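# Remove the cord tied around a flower bunch

## Task

Get the cord off the bunch of flowers while keeping the stems unbent and the blooms uncrushed.

## Robot and tools

Robot: two arms, left_arm and right_arm, each with a parallel two-finger gripper and a wrist camera. Nominal scene frame: origin at table-top height midway between the arm mounts, +x out over the table, +y toward left_arm, +z up. The side names do not match image sides. Calibrated mounts: left_arm at (-0.045, +0.353, 0) m, right_arm at (+0.024, -0.240, +0.030) m, both almost unrotated. A camera stand is fixed to the floor behind the arms.

Frames: each arm reports its hand position, orientation, velocities and targets in its own base frame. Fixed cameras and the table use the scene frame. Motion offsets are taken along the axes of that arm's current Hand target. On the gripper, the fingers point along +z and spread along y. end_effector_position is the spot between the finger pads, roughly 1 cm short of the tips. Reported poses may be off by a few cm, more when the arm is stretched.

execute_actions(actions, cameras): actions is a list of actions. Each action is up to 15 rows, one row per 1/30 s step; a short action repeats its final row until 15 steps are used. Every row is one list of 14 numbers in [-1, 1], covering both arms even if one stays still: left dx, dy, dz, rx, ry, rz, opening, then the same seven for right. The six pose numbers are an offset, not a pose, measured from that arm's Hand target at the start of the action; every row counts from that same start. 1.0 equals 0.6 m or 180 degrees; rx, ry, rz form one rotation vector. Each new action restarts from the current Hand target, so sending the same offset again moves further. Opening is absolute: +1 fully open (0.094 m), -1 closed. All zeros for the pose re-requests the current Hand target. Images come back only with an empty actions list or a cameras request.

move(target, speed, blend, opening_speed, grip_force, blocking, cameras): target is one 14-number row laid out as above, or a list of up to 15 such rows forming waypoints. Every row is an offset from the Hand targets at the start of the move, not from the previous waypoint. Each gripper travels in a straight line and turns the short way. speed: m/s, 0.002 to 2.9, default 0.25; rotation limited to twice that in rad/s; one value or one per waypoint. blend: metres of corner rounding at intermediate waypoints, 0 means stop at each. opening_speed: rate of opening change per second on the -1..+1 scale, at least 0.2; use it to close gently on soft things. grip_force: newtons per finger pad, 10 to 50, one number or one per arm; it persists, and lower force closes more slowly. blocking=false returns after about 0.5 s while motion continues. A move lasts at least 0.5 s and is cut off after 10 s. Paths do not avoid obstacles or the other arm. Faster moves lag and stray more and hit harder; aiming past a contact pushes harder. Avoid paths passing near an arm's own base; go around. The result adds a move: line giving the ending (done, off_target, moving, held, fault) and any limits (paced = pose clipped, held = steps withheld). An arm not named in the ending finished within 10 mm and 2 degrees.

wait(seconds 0 to 10, cameras): lets time pass holding the last commands; a running move continues. stop(cameras): brakes the running move. zoom_image(camera, region [x0, y0, x1, y1] in pixels, at most 504 by 504): closer view of the newest image. Cameras: cam_head_left, cam_head_right, cam_high, cam_low (896x504), cam_left_wrist, cam_right_wrist (672x504); an unknown name voids the call. read_manual(section) returns only licence texts. finished_scene(scene) ends the current scene irreversibly; give its number.

Results: Hand target is the last commanded pose after clipping; the next offsets start from it. The gripper often rests short of it by up to a few cm due to friction and weight; that is not evidence of contact. Resending zeros re-requests it; if still short, send the gap as an offset. Orientation commands are clipped to within 40 degrees of the measured one each step. grip_measured is the measured opening on the command scale (may read about 2.5 mm wide when empty). grip_effort_nm is the gripper motor effort, negative closing; it does not settle to zero and is not pad force. Joint torques include the arm's weight; joints 1 to 3 wrap at ±28 N m. Tool commands lists current commands; to leave a gripper alone, resend its current opening, since 0 is a real command. A blocked arm keeps pushing until commanded back past its gripper.

Gripping: pad force climbs about 1 N per 0.001 below the touch reading, then jumps to the force limit; squeeze is 50 to 64 N per pad at full force. For flowers and cord, lower grip_force and close slowly. Release by commanding an opening well above grip_measured.

Avoid: dropping or knocking anything off the table (leaving it off fails), fast contacts, hard pushes on fixed or heavy things, arms or grippers touching each other (a moderate clash can end the scene), pressure on wrist-camera cables (cable contact counts as touching), and any fault stop. Holding loads, stretching out or pushing against unreachable poses heats motors: MOTOR HOT appears at 75 °C, at 90 °C the arm folds and idles, at 100 °C it goes limp. Loose objects may occasionally be nudged by outside pushes.

Each tool is called after "Request:" as name([rows], argument=value, ...), one row to a line, values as JSON.

## Session

Request:
execute_actions(actions=[])

Scene clock: 0.00 s.
left_arm: end_effector_position=(+0.3992, +0.0361, +0.1101) grip_measured=+1.000 grip_effort_nm=n/a end_effector_quat_wxyz=(+0.583, -0.101, +0.800, +0.101) | right_arm: end_effector_position=(+0.4058, -0.0268, +0.1186) grip_measured=+1.000 grip_effort_nm=n/a end_effector_quat_wxyz=(+0.599, +0.064, +0.797, -0.039)
Joint positions: left_arm=[-0.064 1.529 0.402 0.802 -0.343 -0.067 0.094] | right_arm=[-0.012 1.514 0.4 0.829 0.127 0.052 0.094]
Joint velocities: within noise
Joint torques (N m): no reading
Heat: left arm: 33 °C; right arm: 29 °C.
Hand target: left_arm +0.3990, +0.0364, +0.1097; +0.580, -0.101, +0.802, +0.102 | right_arm +0.4071, -0.0269, +0.1221; +0.602, +0.064, +0.795, -0.039
Tool commands: left_gripper/opening=+1.0 right_gripper/opening=+1.0

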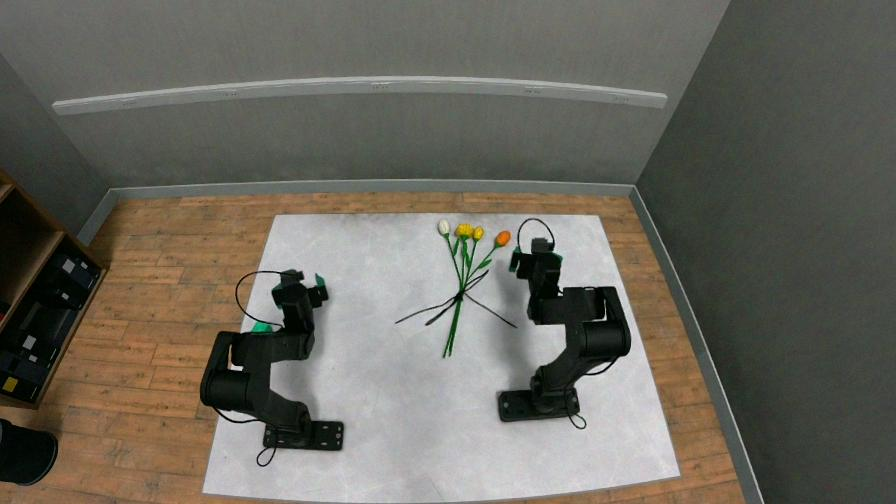

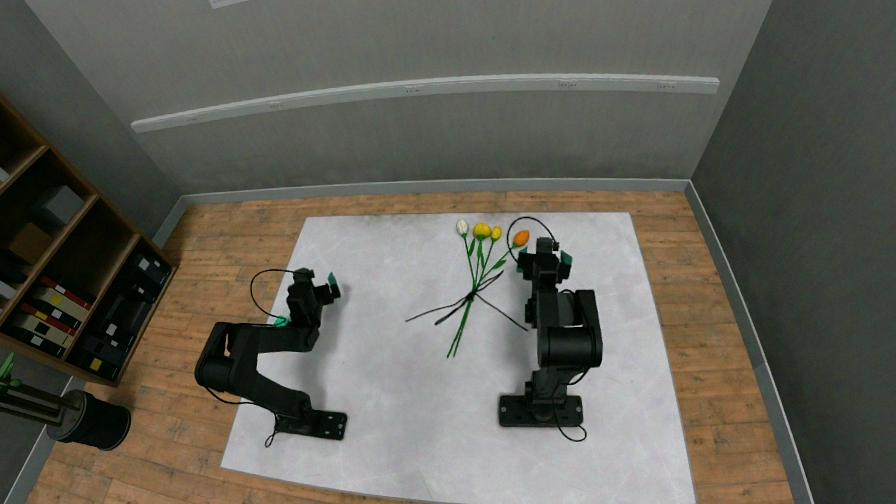

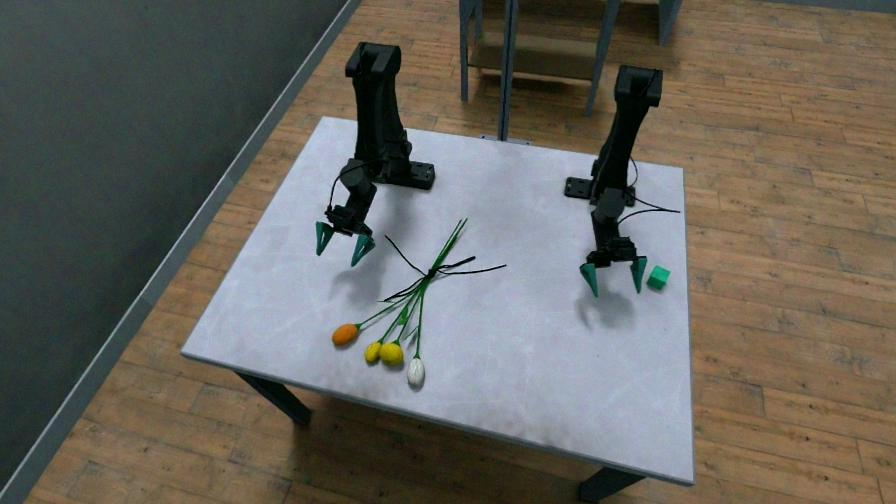

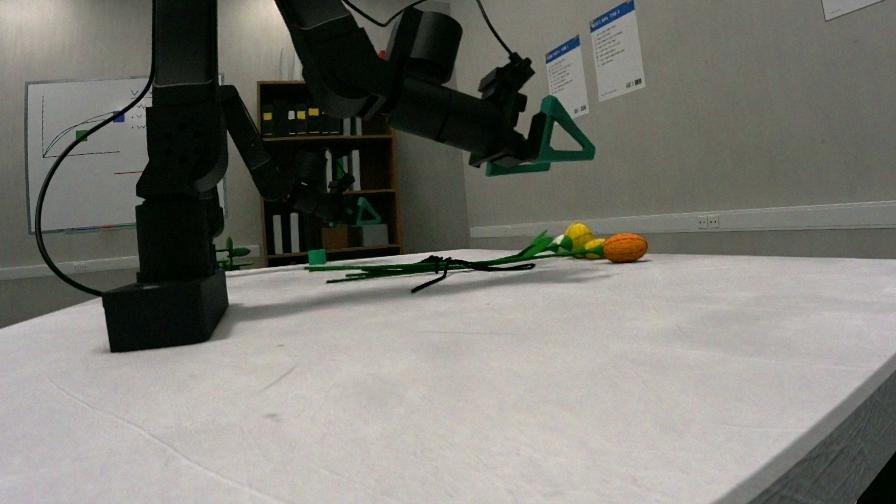

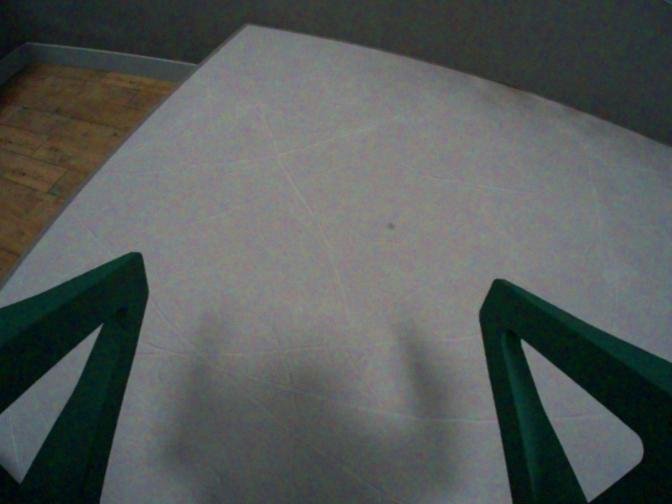

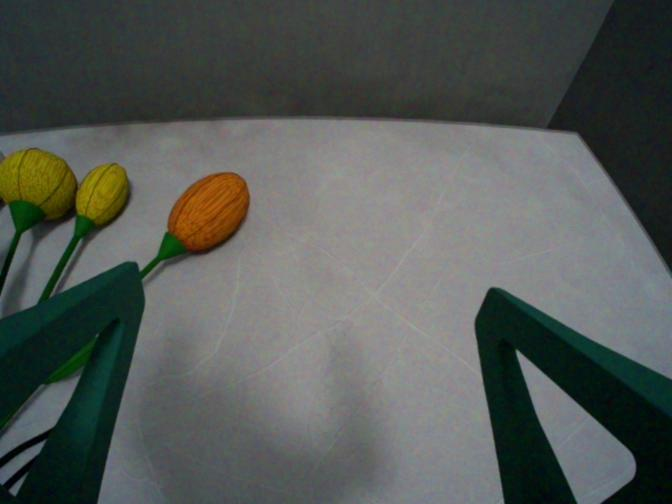

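Request:
zoom_image(camera="cam_high", region=[320, 200, 540, 400])

Request:
zoom_image(camera="cam_head_right", region=[390, 210, 550, 370])

Request:
zoom_image(camera="cam_low", region=[300, 200, 660, 320])

Request:
zoom_image(camera="cam_high", region=[370, 220, 510, 320])

Scaled by 2.291 from the camera's 896x504 image, which has a finer 1280x720 frame.

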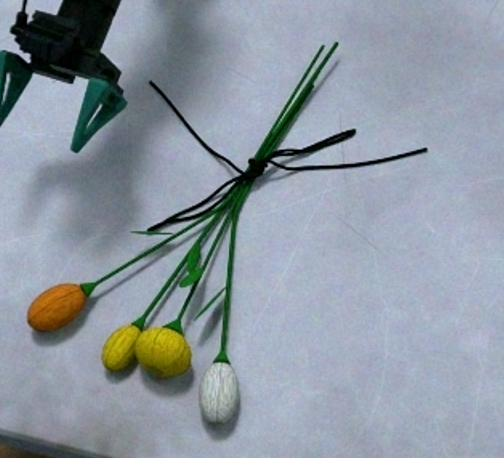

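Scaled by 3.150 from the camera's 896x504 image, which has a finer 1280x720 frame.

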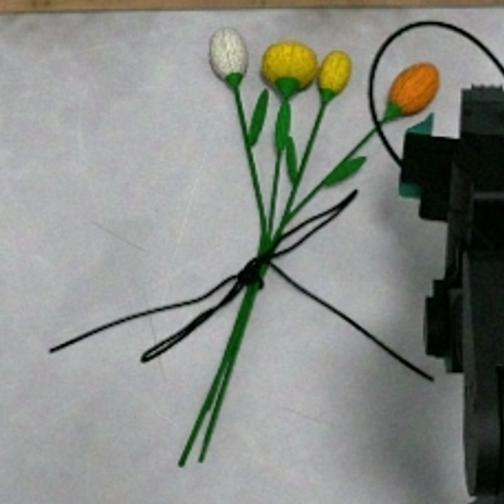

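Scaled by 1.400 from the camera's 896x504 image, which has a finer 1280x720 frame.

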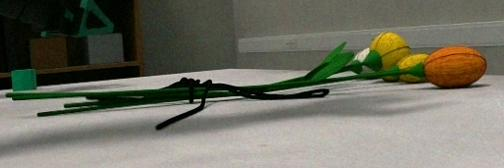

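Scaled by 3.600 from the camera's 896x504 image, which has a finer 1280x720 frame.

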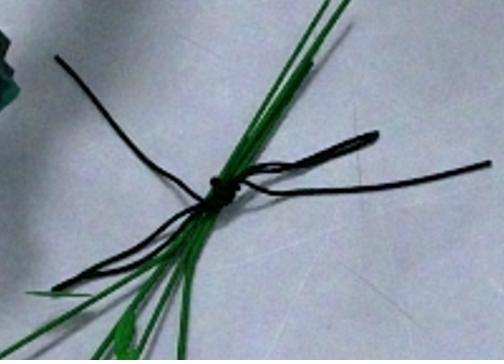

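Request:
move(target=[-0.012,-0.31,-0.227,0.284,0.3215,0.368,0.0,0.018,0.061,-0.243,-0.22,0.371,-0.299,0.0], cameras=["all"])

Scene clock: 53.07 s.
left_arm: end_effector_position=(+0.3281, -0.1762, +0.1524) grip_measured=+0.002 grip_effort_nm=-0.09 end_effector_quat_wxyz=(+0.007, +0.517, +0.856, +0.006) | right_arm: end_effector_position=(+0.2681, +0.0288, +0.1459) grip_measured=+0.002 grip_effort_nm=-0.10 end_effector_quat_wxyz=(+0.000, -0.447, +0.894, +0.002)
Joint positions: left_arm=[-0.501 1.959 1.878 -1.476 -0.011 0.587 0.047] | right_arm=[0.101 1.564 1.379 -1.387 -0.004 -0.827 0.047]
Joint torques (N m): left_arm=[-0.24 -6.91 8.23 0.41 0.07 0.07] | right_arm=[0.57 -4.6 11.44 -0.06 0.03 -0.08]
Heat: left arm: 35 °C; right arm: 31 °C.
Hand target: left_arm +0.3292, -0.1798, +0.1495; +0.000, +0.523, +0.853, +0.000 | right_arm +0.2708, +0.0302, +0.1520; +0.000, -0.454, +0.891, +0.000
Off the commanded pose: left_arm 0.005 m, 1 deg | right_arm 0.007 m, 1 deg.
move: done

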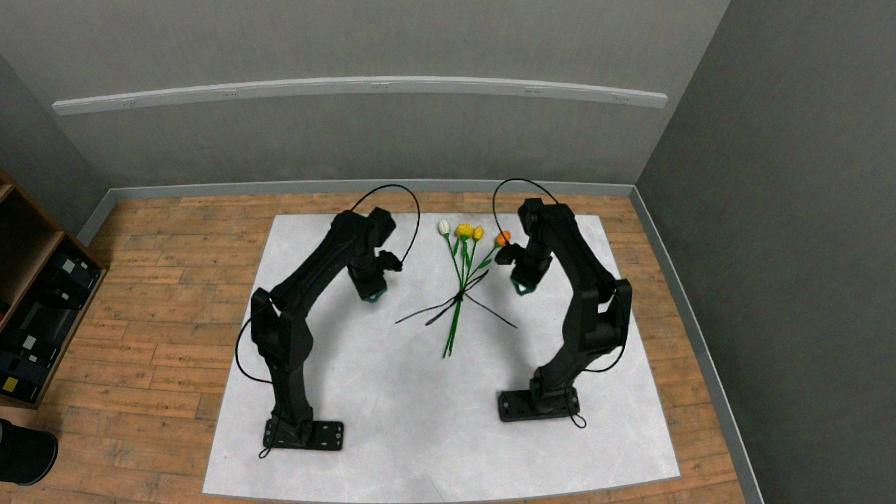

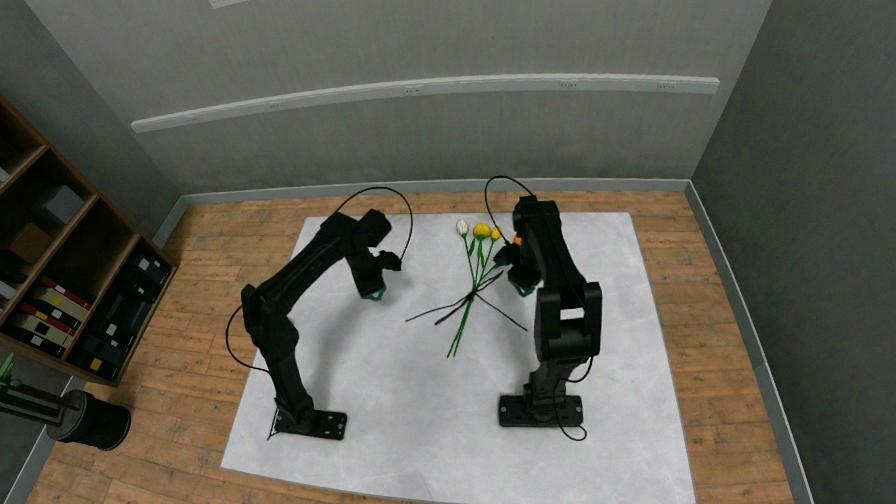

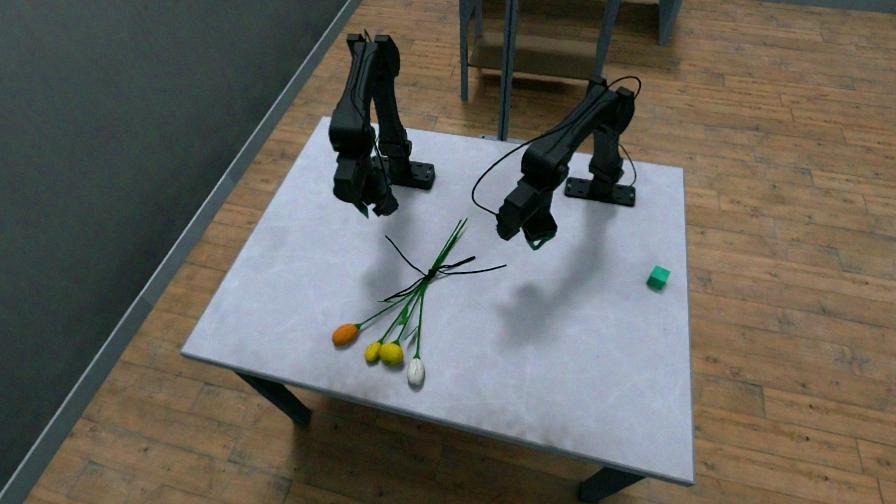

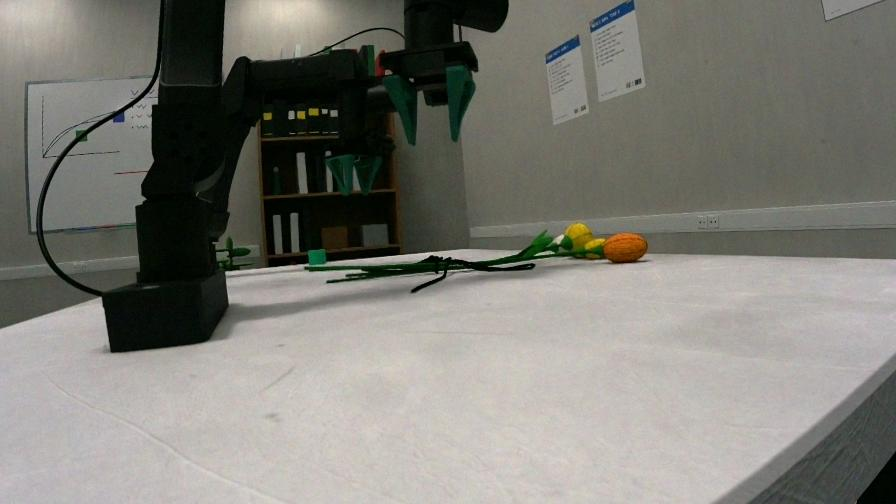

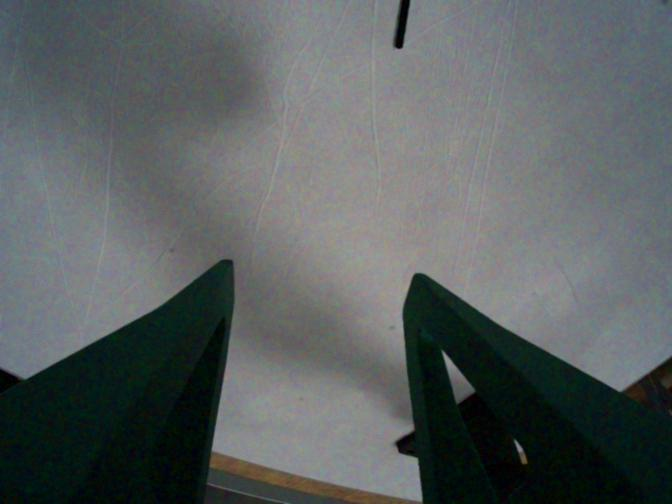

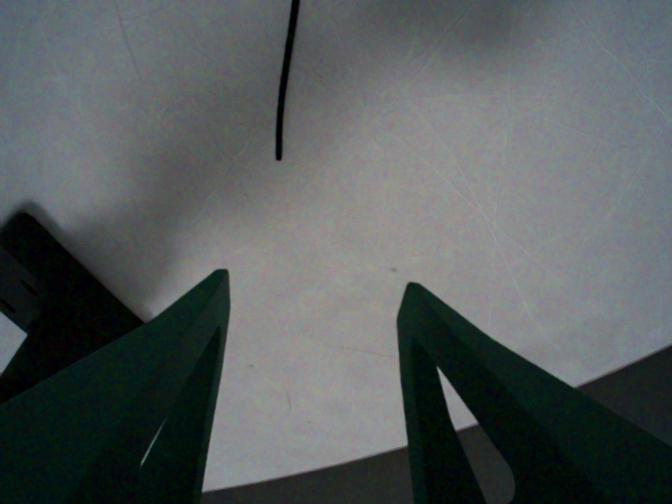

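Request:
move(target=[-0.12,-0.062,0.183,0,0,0,0.0,0.005,0.024,0.228,0,0,0,0.0], cameras=["cam_low","cam_left_wrist","cam_right_wrist"])

Scene clock: 73.10 s.
left_arm: end_effector_position=(+0.3291, -0.2606, +0.0478) grip_measured=+0.002 grip_effort_nm=-0.09 end_effector_quat_wxyz=(+0.007, +0.528, +0.849, +0.003) | right_arm: end_effector_position=(+0.2594, +0.0350, +0.0212) grip_measured=+0.002 grip_effort_nm=-0.10 end_effector_quat_wxyz=(+0.003, -0.454, +0.891, +0.000)
Joint positions: left_arm=[-0.675 2.163 1.767 -1.161 -0.007 0.437 0.047] | right_arm=[0.128 1.623 0.929 -0.871 -0.003 -0.815 0.047]
Joint torques (N m): left_arm=[0.16 -9.02 5.93 0.59 0.04 -0.11] | right_arm=[0.66 -4.67 5.91 0.4 0.01 0.08]
Heat: left arm: 36 °C; right arm: 33 °C.
Hand target: left_arm +0.3289, -0.2607, +0.0396; +0.000, +0.523, +0.853, +0.001 | right_arm +0.2574, +0.0361, +0.0152; +0.000, -0.454, +0.891, +0.000
Off the commanded pose: left_arm 0.008 m, 1 deg | right_arm 0.006 m, 0 deg.
move: done
Images, in order (width x height): cam_low 896x504, cam_left_wrist 672x504, cam_right_wrist 672x504.

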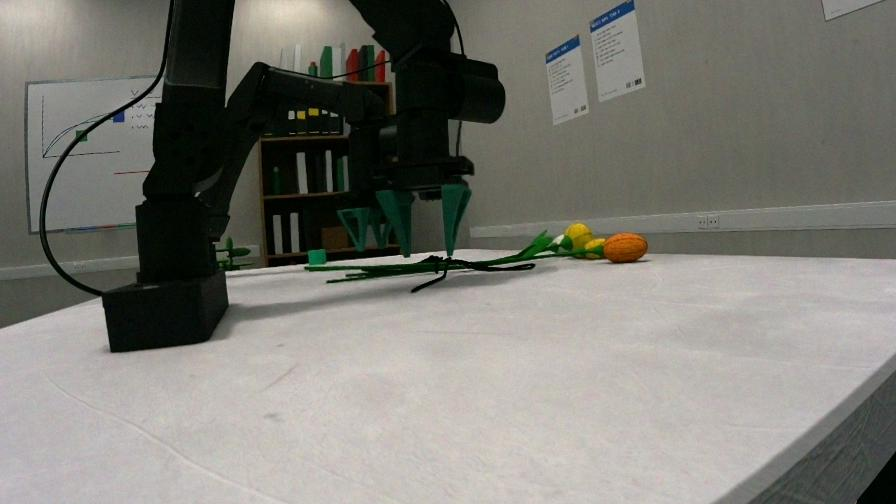

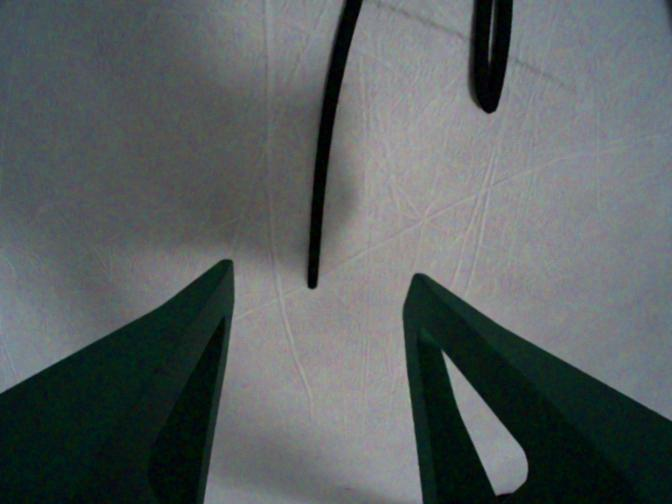

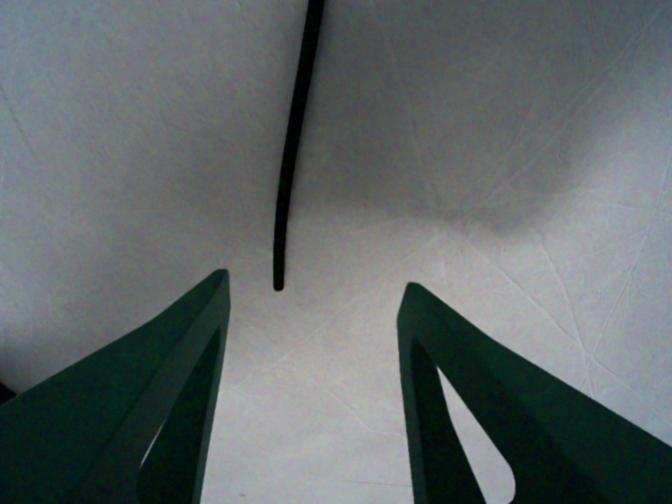

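Request:
move(target=[-0.01,-0.005,0.045,0,0,0,0.0,0.0,0.016,0.05,0,0,0,0.0], cameras=["cam_low","cam_left_wrist","cam_right_wrist"], speed=0.1)

Request:
zoom_image(camera="cam_low", region=[300, 180, 540, 320])

Scene clock: 80.87 s.
left_arm: end_effector_position=(+0.3337, -0.2671, +0.0257) grip_measured=+0.002 grip_effort_nm=-0.09 end_effector_quat_wxyz=(+0.014, +0.525, +0.851, +0.002) | right_arm: end_effector_position=(+0.2524, +0.0409, -0.0090) grip_measured=+0.002 grip_effort_nm=-0.10 end_effector_quat_wxyz=(+0.003, -0.454, +0.891, +0.000)
Joint positions: left_arm=[-0.681 2.197 1.732 -1.078 -0.007 0.424 0.047] | right_arm=[0.155 1.664 0.835 -0.736 -0.003 -0.789 0.047]
Joint torques (N m): left_arm=[-0.51 -8.76 5.24 0.6 0.03 -0.11] | right_arm=[0.61 -4.67 5.42 0.41 0.01 0.08]
Heat: left arm: 35 °C; right arm: 33 °C.
Hand target: left_arm +0.3289, -0.2675, +0.0128; +0.000, +0.523, +0.853, +0.000 | right_arm +0.2496, +0.0418, -0.0148; +0.000, -0.454, +0.891, +0.000
Off the commanded pose: left_arm 0.014 m, 2 deg | right_arm 0.007 m, 0 deg.
move: off_target (left_arm)
Images, in order (width x height): cam_low 896x504, cam_left_wrist 672x504, cam_right_wrist 672x504.

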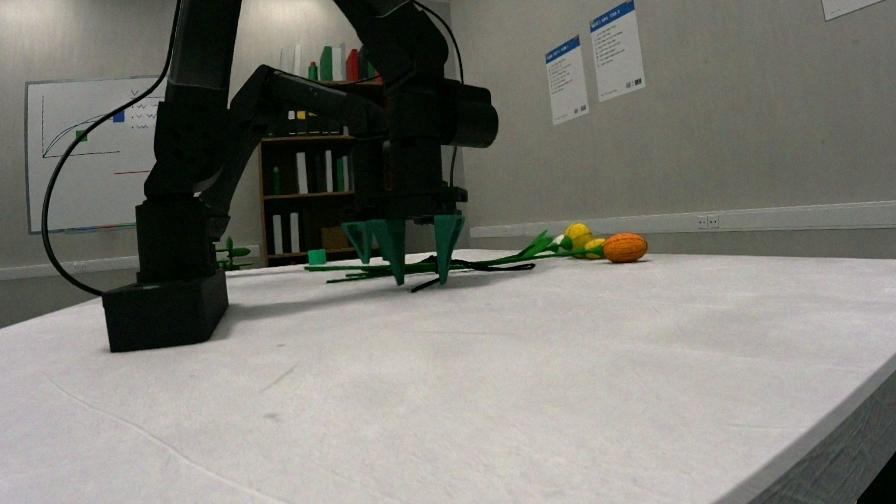

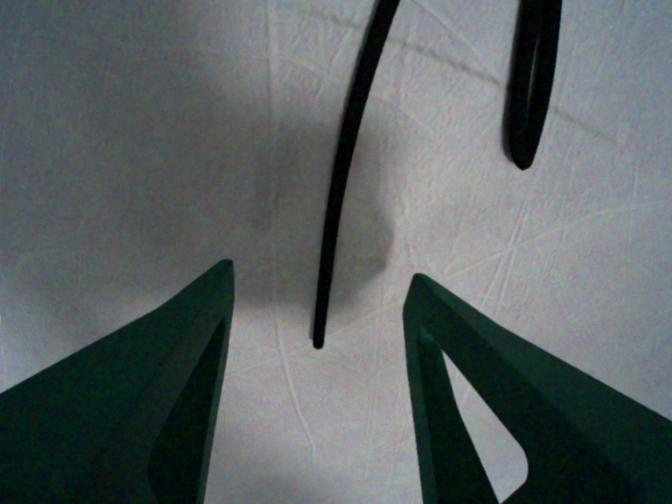

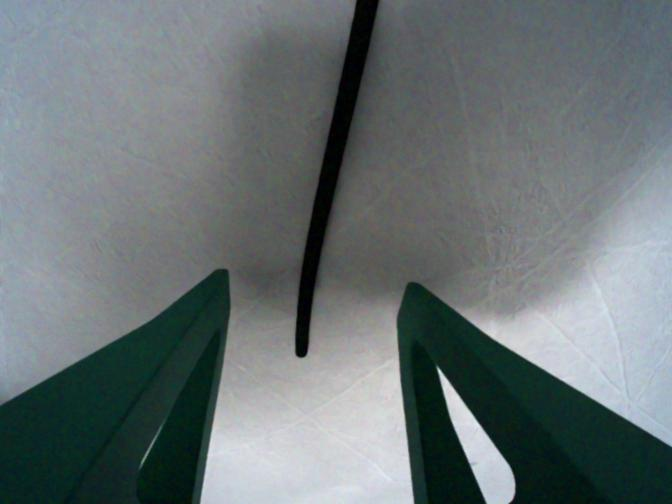

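Scaled by 2.100 from the camera's 896x504 image, which has a finer 1280x720 frame.

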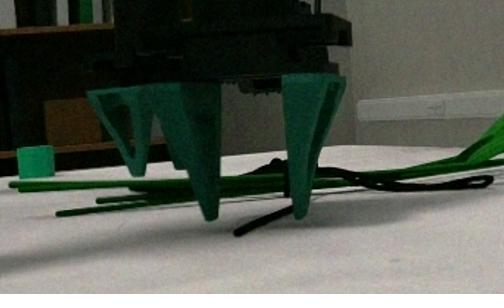

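Request:
move(target=[0,0,-0.01,0,0,0,-1.0,0.0,0.0,0.008,0,0,0,-1.0], cameras=["cam_low","cam_left_wrist","cam_right_wrist"], speed=0.1, opening_speed=0.5)

Scene clock: 88.73 s.
left_arm: end_effector_position=(+0.3334, -0.2670, +0.0257) grip_measured=-0.989 grip_effort_nm=-0.58 end_effector_quat_wxyz=(+0.014, +0.524, +0.851, +0.002) | right_arm: end_effector_position=(+0.2533, +0.0410, -0.0133) grip_measured=-0.927 grip_effort_nm=-0.98 end_effector_quat_wxyz=(+0.005, -0.454, +0.891, +0.000)
Joint positions: left_arm=[-0.681 2.197 1.732 -1.079 -0.007 0.424 0.001] | right_arm=[0.155 1.674 0.827 -0.714 -0.003 -0.788 0.003]
Joint torques (N m): left_arm=[-0.51 -9.16 6.52 0.42 0.04 -0.1] | right_arm=[0.61 -4.62 5.26 0.4 0.01 0.08]
Heat: left arm: 35 °C; right arm: 32 °C.
Hand target: left_arm +0.3290, -0.2675, +0.0188; +0.001, +0.523, +0.853, +0.000 | right_arm +0.2496, +0.0418, -0.0196; +0.000, -0.454, +0.891, +0.000
Off the commanded pose: left_arm 0.008 m, 2 deg | right_arm 0.007 m, 1 deg.
move: done
Images, in order (width x height): cam_low 896x504, cam_left_wrist 672x504, cam_right_wrist 672x504.

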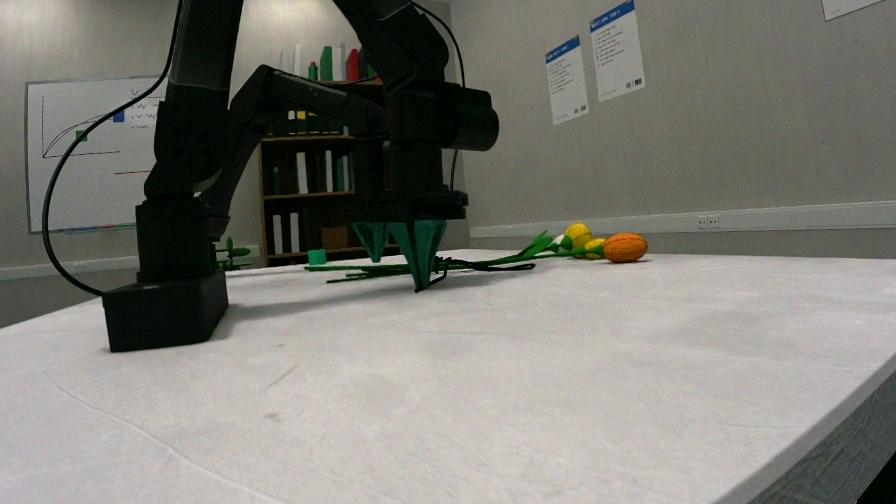

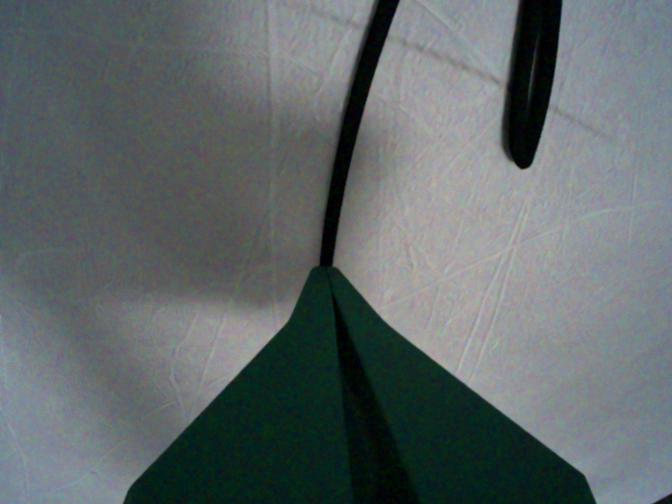

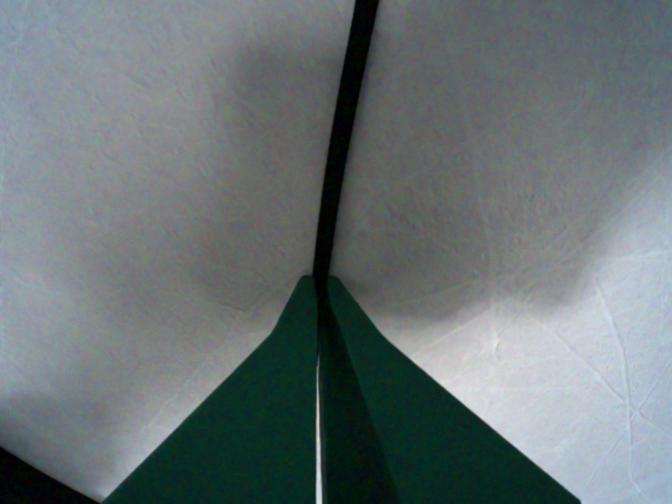

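Request:
move(target=[0.12,0.06,-0.022,0,0,0,-1.0,0.11,-0.07,-0.022,0,0,0,-1.0], cameras=["cam_head_right","cam_high","cam_left_wrist","cam_right_wrist"], speed=0.06)

Request:
zoom_image(camera="cam_high", region=[340, 180, 560, 400])

Scene clock: 98.87 s.
left_arm: end_effector_position=(+0.3283, -0.1870, +0.0249) grip_measured=-0.989 grip_effort_nm=-0.58 end_effector_quat_wxyz=(-0.012, +0.519, +0.855, +0.002) | right_arm: end_effector_position=(+0.2503, -0.0347, -0.0107) grip_measured=-0.929 grip_effort_nm=-1.03 end_effector_quat_wxyz=(+0.003, -0.453, +0.891, -0.001)
Joint positions: left_arm=[-0.523 2.057 1.509 -1.045 -0.005 0.569 0.001] | right_arm=[-0.144 1.657 0.82 -0.727 -0.003 -1.084 0.003]
Joint torques (N m): left_arm=[0.13 -11.77 4.7 0.52 0.01 0.08] | right_arm=[-0.75 -7.12 6.39 -0.07 0 -0.1]
Heat: left arm: 35 °C; right arm: 31 °C.
Hand target: left_arm +0.3282, -0.1870, +0.0319; +0.000, +0.523, +0.853, +0.000 | right_arm +0.2448, -0.0363, -0.0063; +0.000, -0.454, +0.891, +0.000
Off the commanded pose: left_arm 0.007 m, 1 deg | right_arm 0.007 m, 0 deg.
move: done
Images, in order (width x height): cam_head_right 896x504, cam_high 896x504, cam_left_wrist 672x504, cam_right_wrist 672x504.

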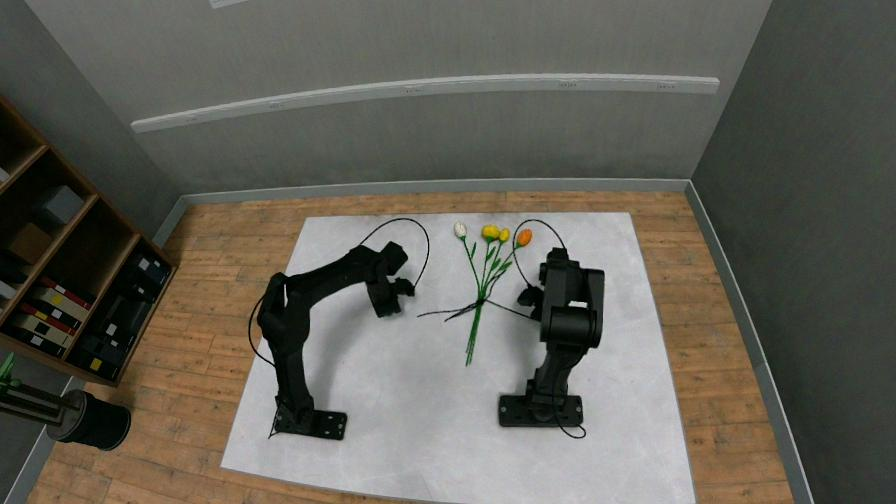

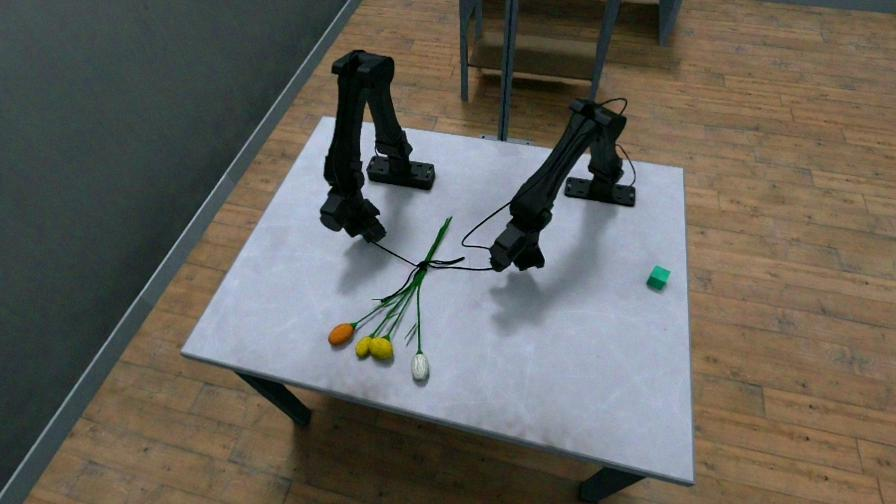

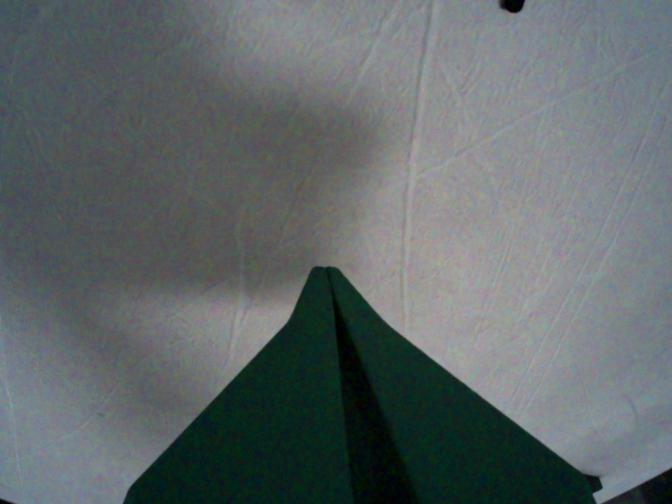

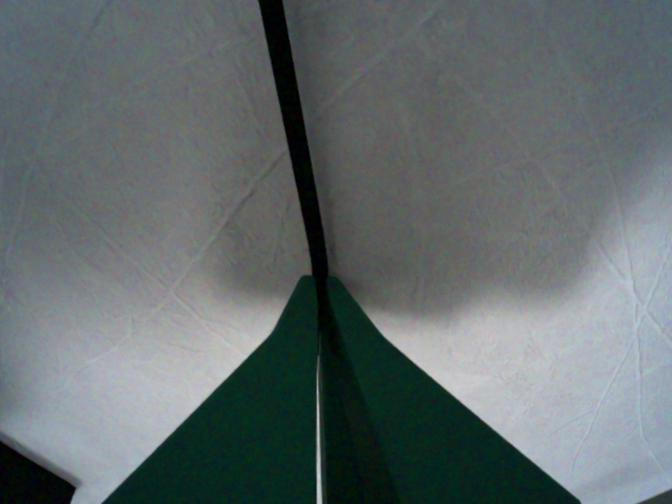

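Scaled by 2.291 from the camera's 896x504 image, which has a finer 1280x720 frame.

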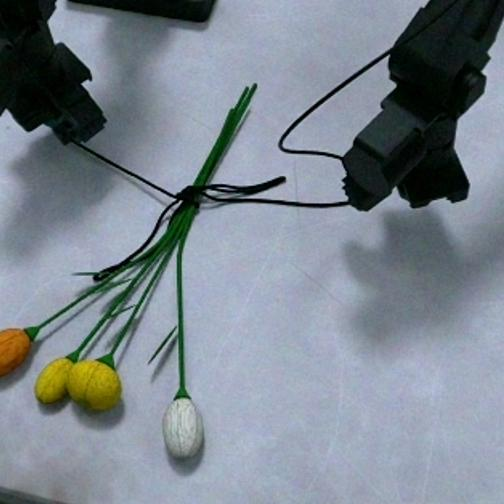

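Request:
move(target=[-0.02,-0.04,-0.06,0,0,0,0.0,0,0,0,0,0,0,-1.0], cameras=["cam_head_right","cam_high","cam_left_wrist","cam_low"])

Scene clock: 105.47 s.
left_arm: end_effector_position=(+0.3090, -0.2064, +0.0561) grip_measured=-0.002 grip_effort_nm=0.08 end_effector_quat_wxyz=(-0.014, +0.528, +0.849, +0.003) | right_arm: end_effector_position=(+0.2503, -0.0347, -0.0107) grip_measured=-0.929 grip_effort_nm=-1.03 end_effector_quat_wxyz=(+0.003, -0.453, +0.891, -0.001)
Joint positions: left_arm=[-0.594 2.007 1.562 -1.153 -0.004 0.518 0.047] | right_arm=[-0.144 1.657 0.82 -0.727 -0.003 -1.085 0.003]
Joint torques (N m): left_arm=[0.13 -10.81 7.76 0.31 0.01 -0.11] | right_arm=[-0.76 -7.1 6.41 -0.07 0.01 -0.09]
Heat: left arm: 35 °C; right arm: 31 °C.
Hand target: left_arm +0.3123, -0.2085, +0.0680; +0.000, +0.523, +0.853, +0.001 | right_arm +0.2449, -0.0363, -0.0063; +0.000, -0.454, +0.891, +0.000
Off the commanded pose: left_arm 0.012 m, 2 deg | right_arm 0.007 m, 0 deg.
move: off_target (left_arm)
Images, in order (width x height): cam_head_right 896x504, cam_high 896x504, cam_low 896x504, cam_left_wrist 672x504.

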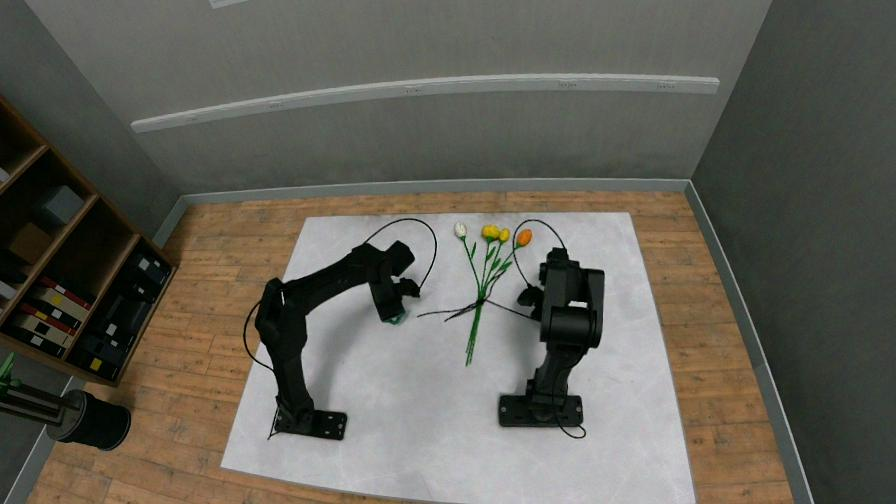

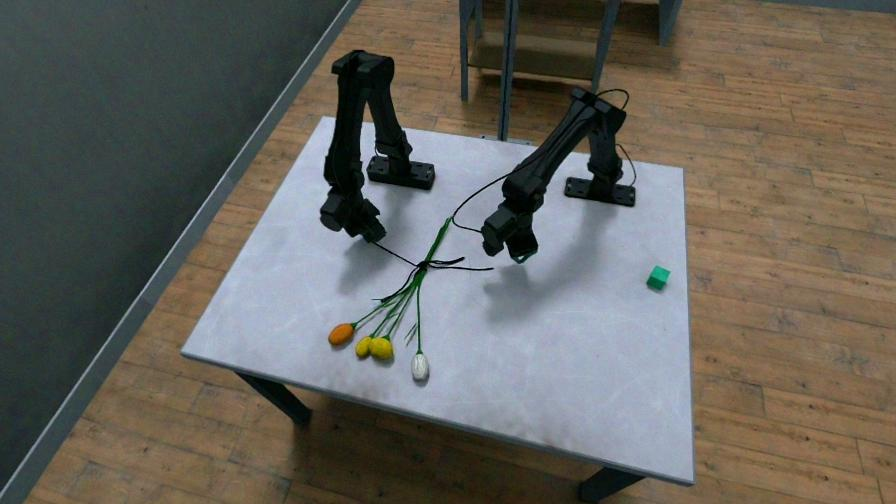

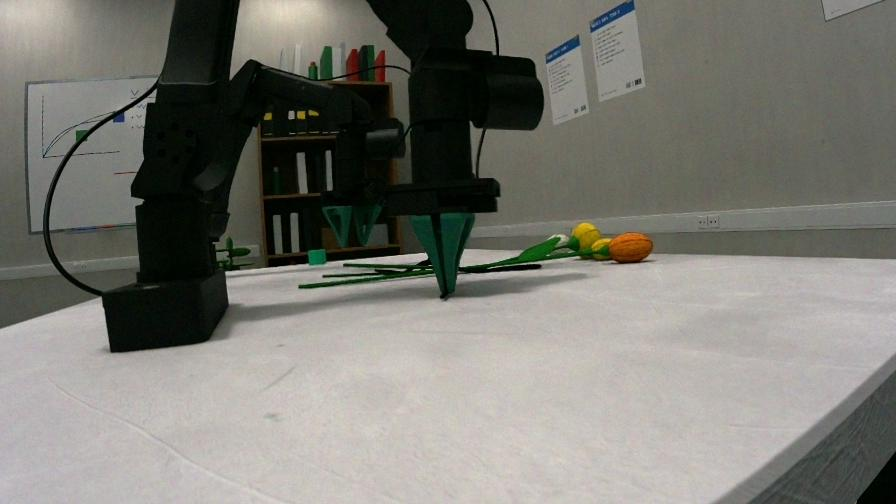

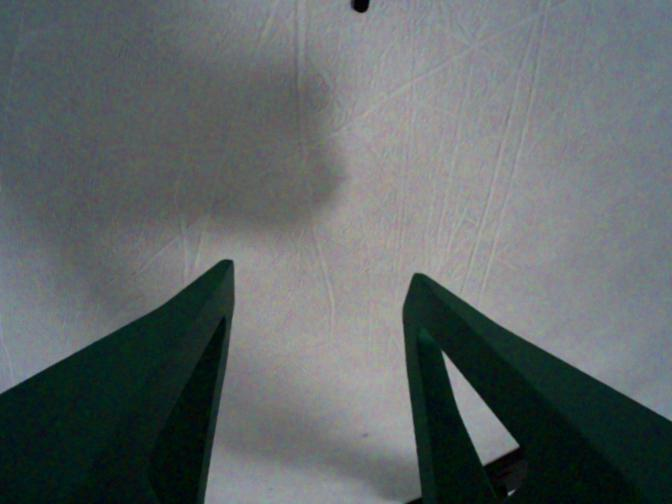

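Request:
move([
  [-0.151,-0.015,0.03,0,0,0,0.0,0,0,0,0,0,0,-1.0],
  [-0.151,-0.015,0.093,0,0,0,0.0,0,0,0,0,0,0,-1.0],
], speed=[0.25,0.08], cameras=["cam_low","cam_left_wrist","cam_high"])

Request:
zoom_image(camera="cam_low", region=[300, 180, 540, 320])

Scene clock: 119.70 s.
left_arm: end_effector_position=(+0.3467, -0.2970, +0.0266) grip_measured=-0.002 grip_effort_nm=0.08 end_effector_quat_wxyz=(+0.015, +0.529, +0.849, +0.000) | right_arm: end_effector_position=(+0.2503, -0.0347, -0.0107) grip_measured=-0.929 grip_effort_nm=-1.03 end_effector_quat_wxyz=(+0.003, -0.453, +0.891, -0.001)
Joint positions: left_arm=[-0.712 2.319 1.939 -1.162 -0.004 0.403 0.047] | right_arm=[-0.144 1.657 0.82 -0.727 -0.003 -1.085 0.003]
Joint torques (N m): left_arm=[0.43 -9.5 5.37 0.59 0 -0.11] | right_arm=[-0.75 -7.12 6.39 -0.06 0 -0.09]
Heat: left arm: 36 °C; right arm: 31 °C.
Hand target: left_arm +0.3455, -0.2935, +0.0122; +0.001, +0.523, +0.852, +0.000 | right_arm +0.2449, -0.0363, -0.0063; +0.000, -0.454, +0.891, +0.000
Off the commanded pose: left_arm 0.015 m, 2 deg | right_arm 0.007 m, 0 deg.
move: off_target (left_arm)
Images, in order (width x height): cam_high 896x504, cam_low 896x504, cam_left_wrist 672x504.

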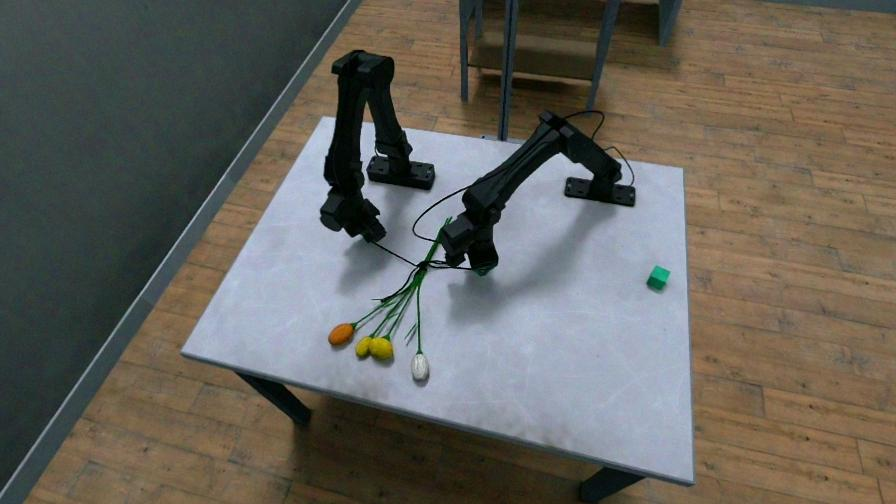

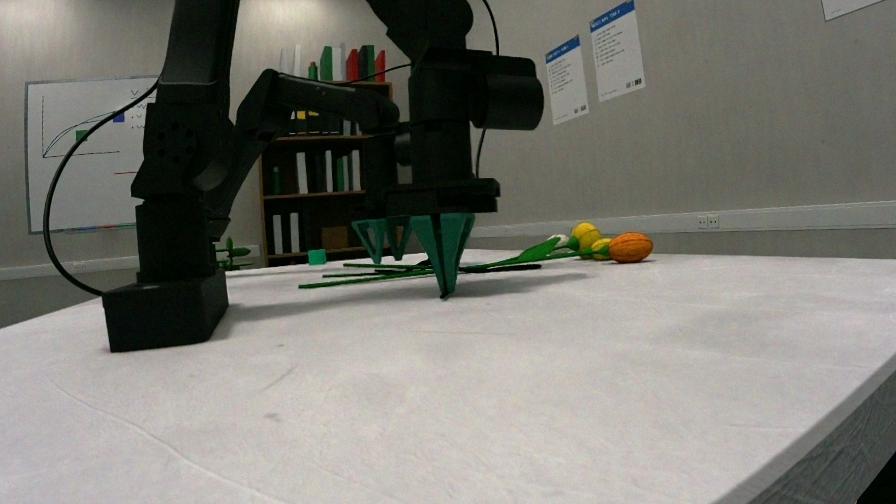

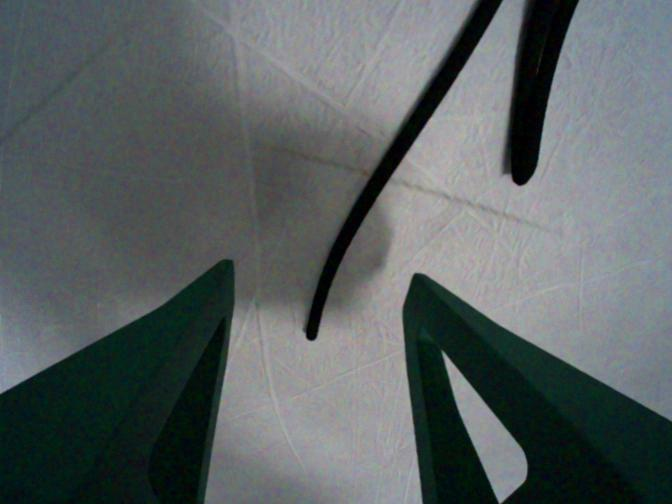

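Scaled by 2.100 from the camera's 896x504 image, which has a finer 1280x720 frame.

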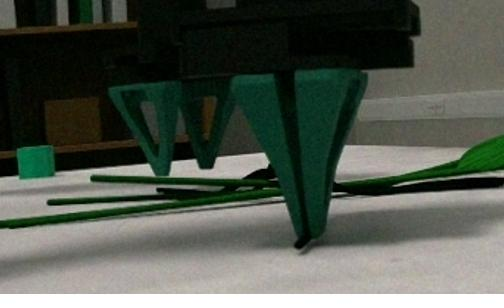

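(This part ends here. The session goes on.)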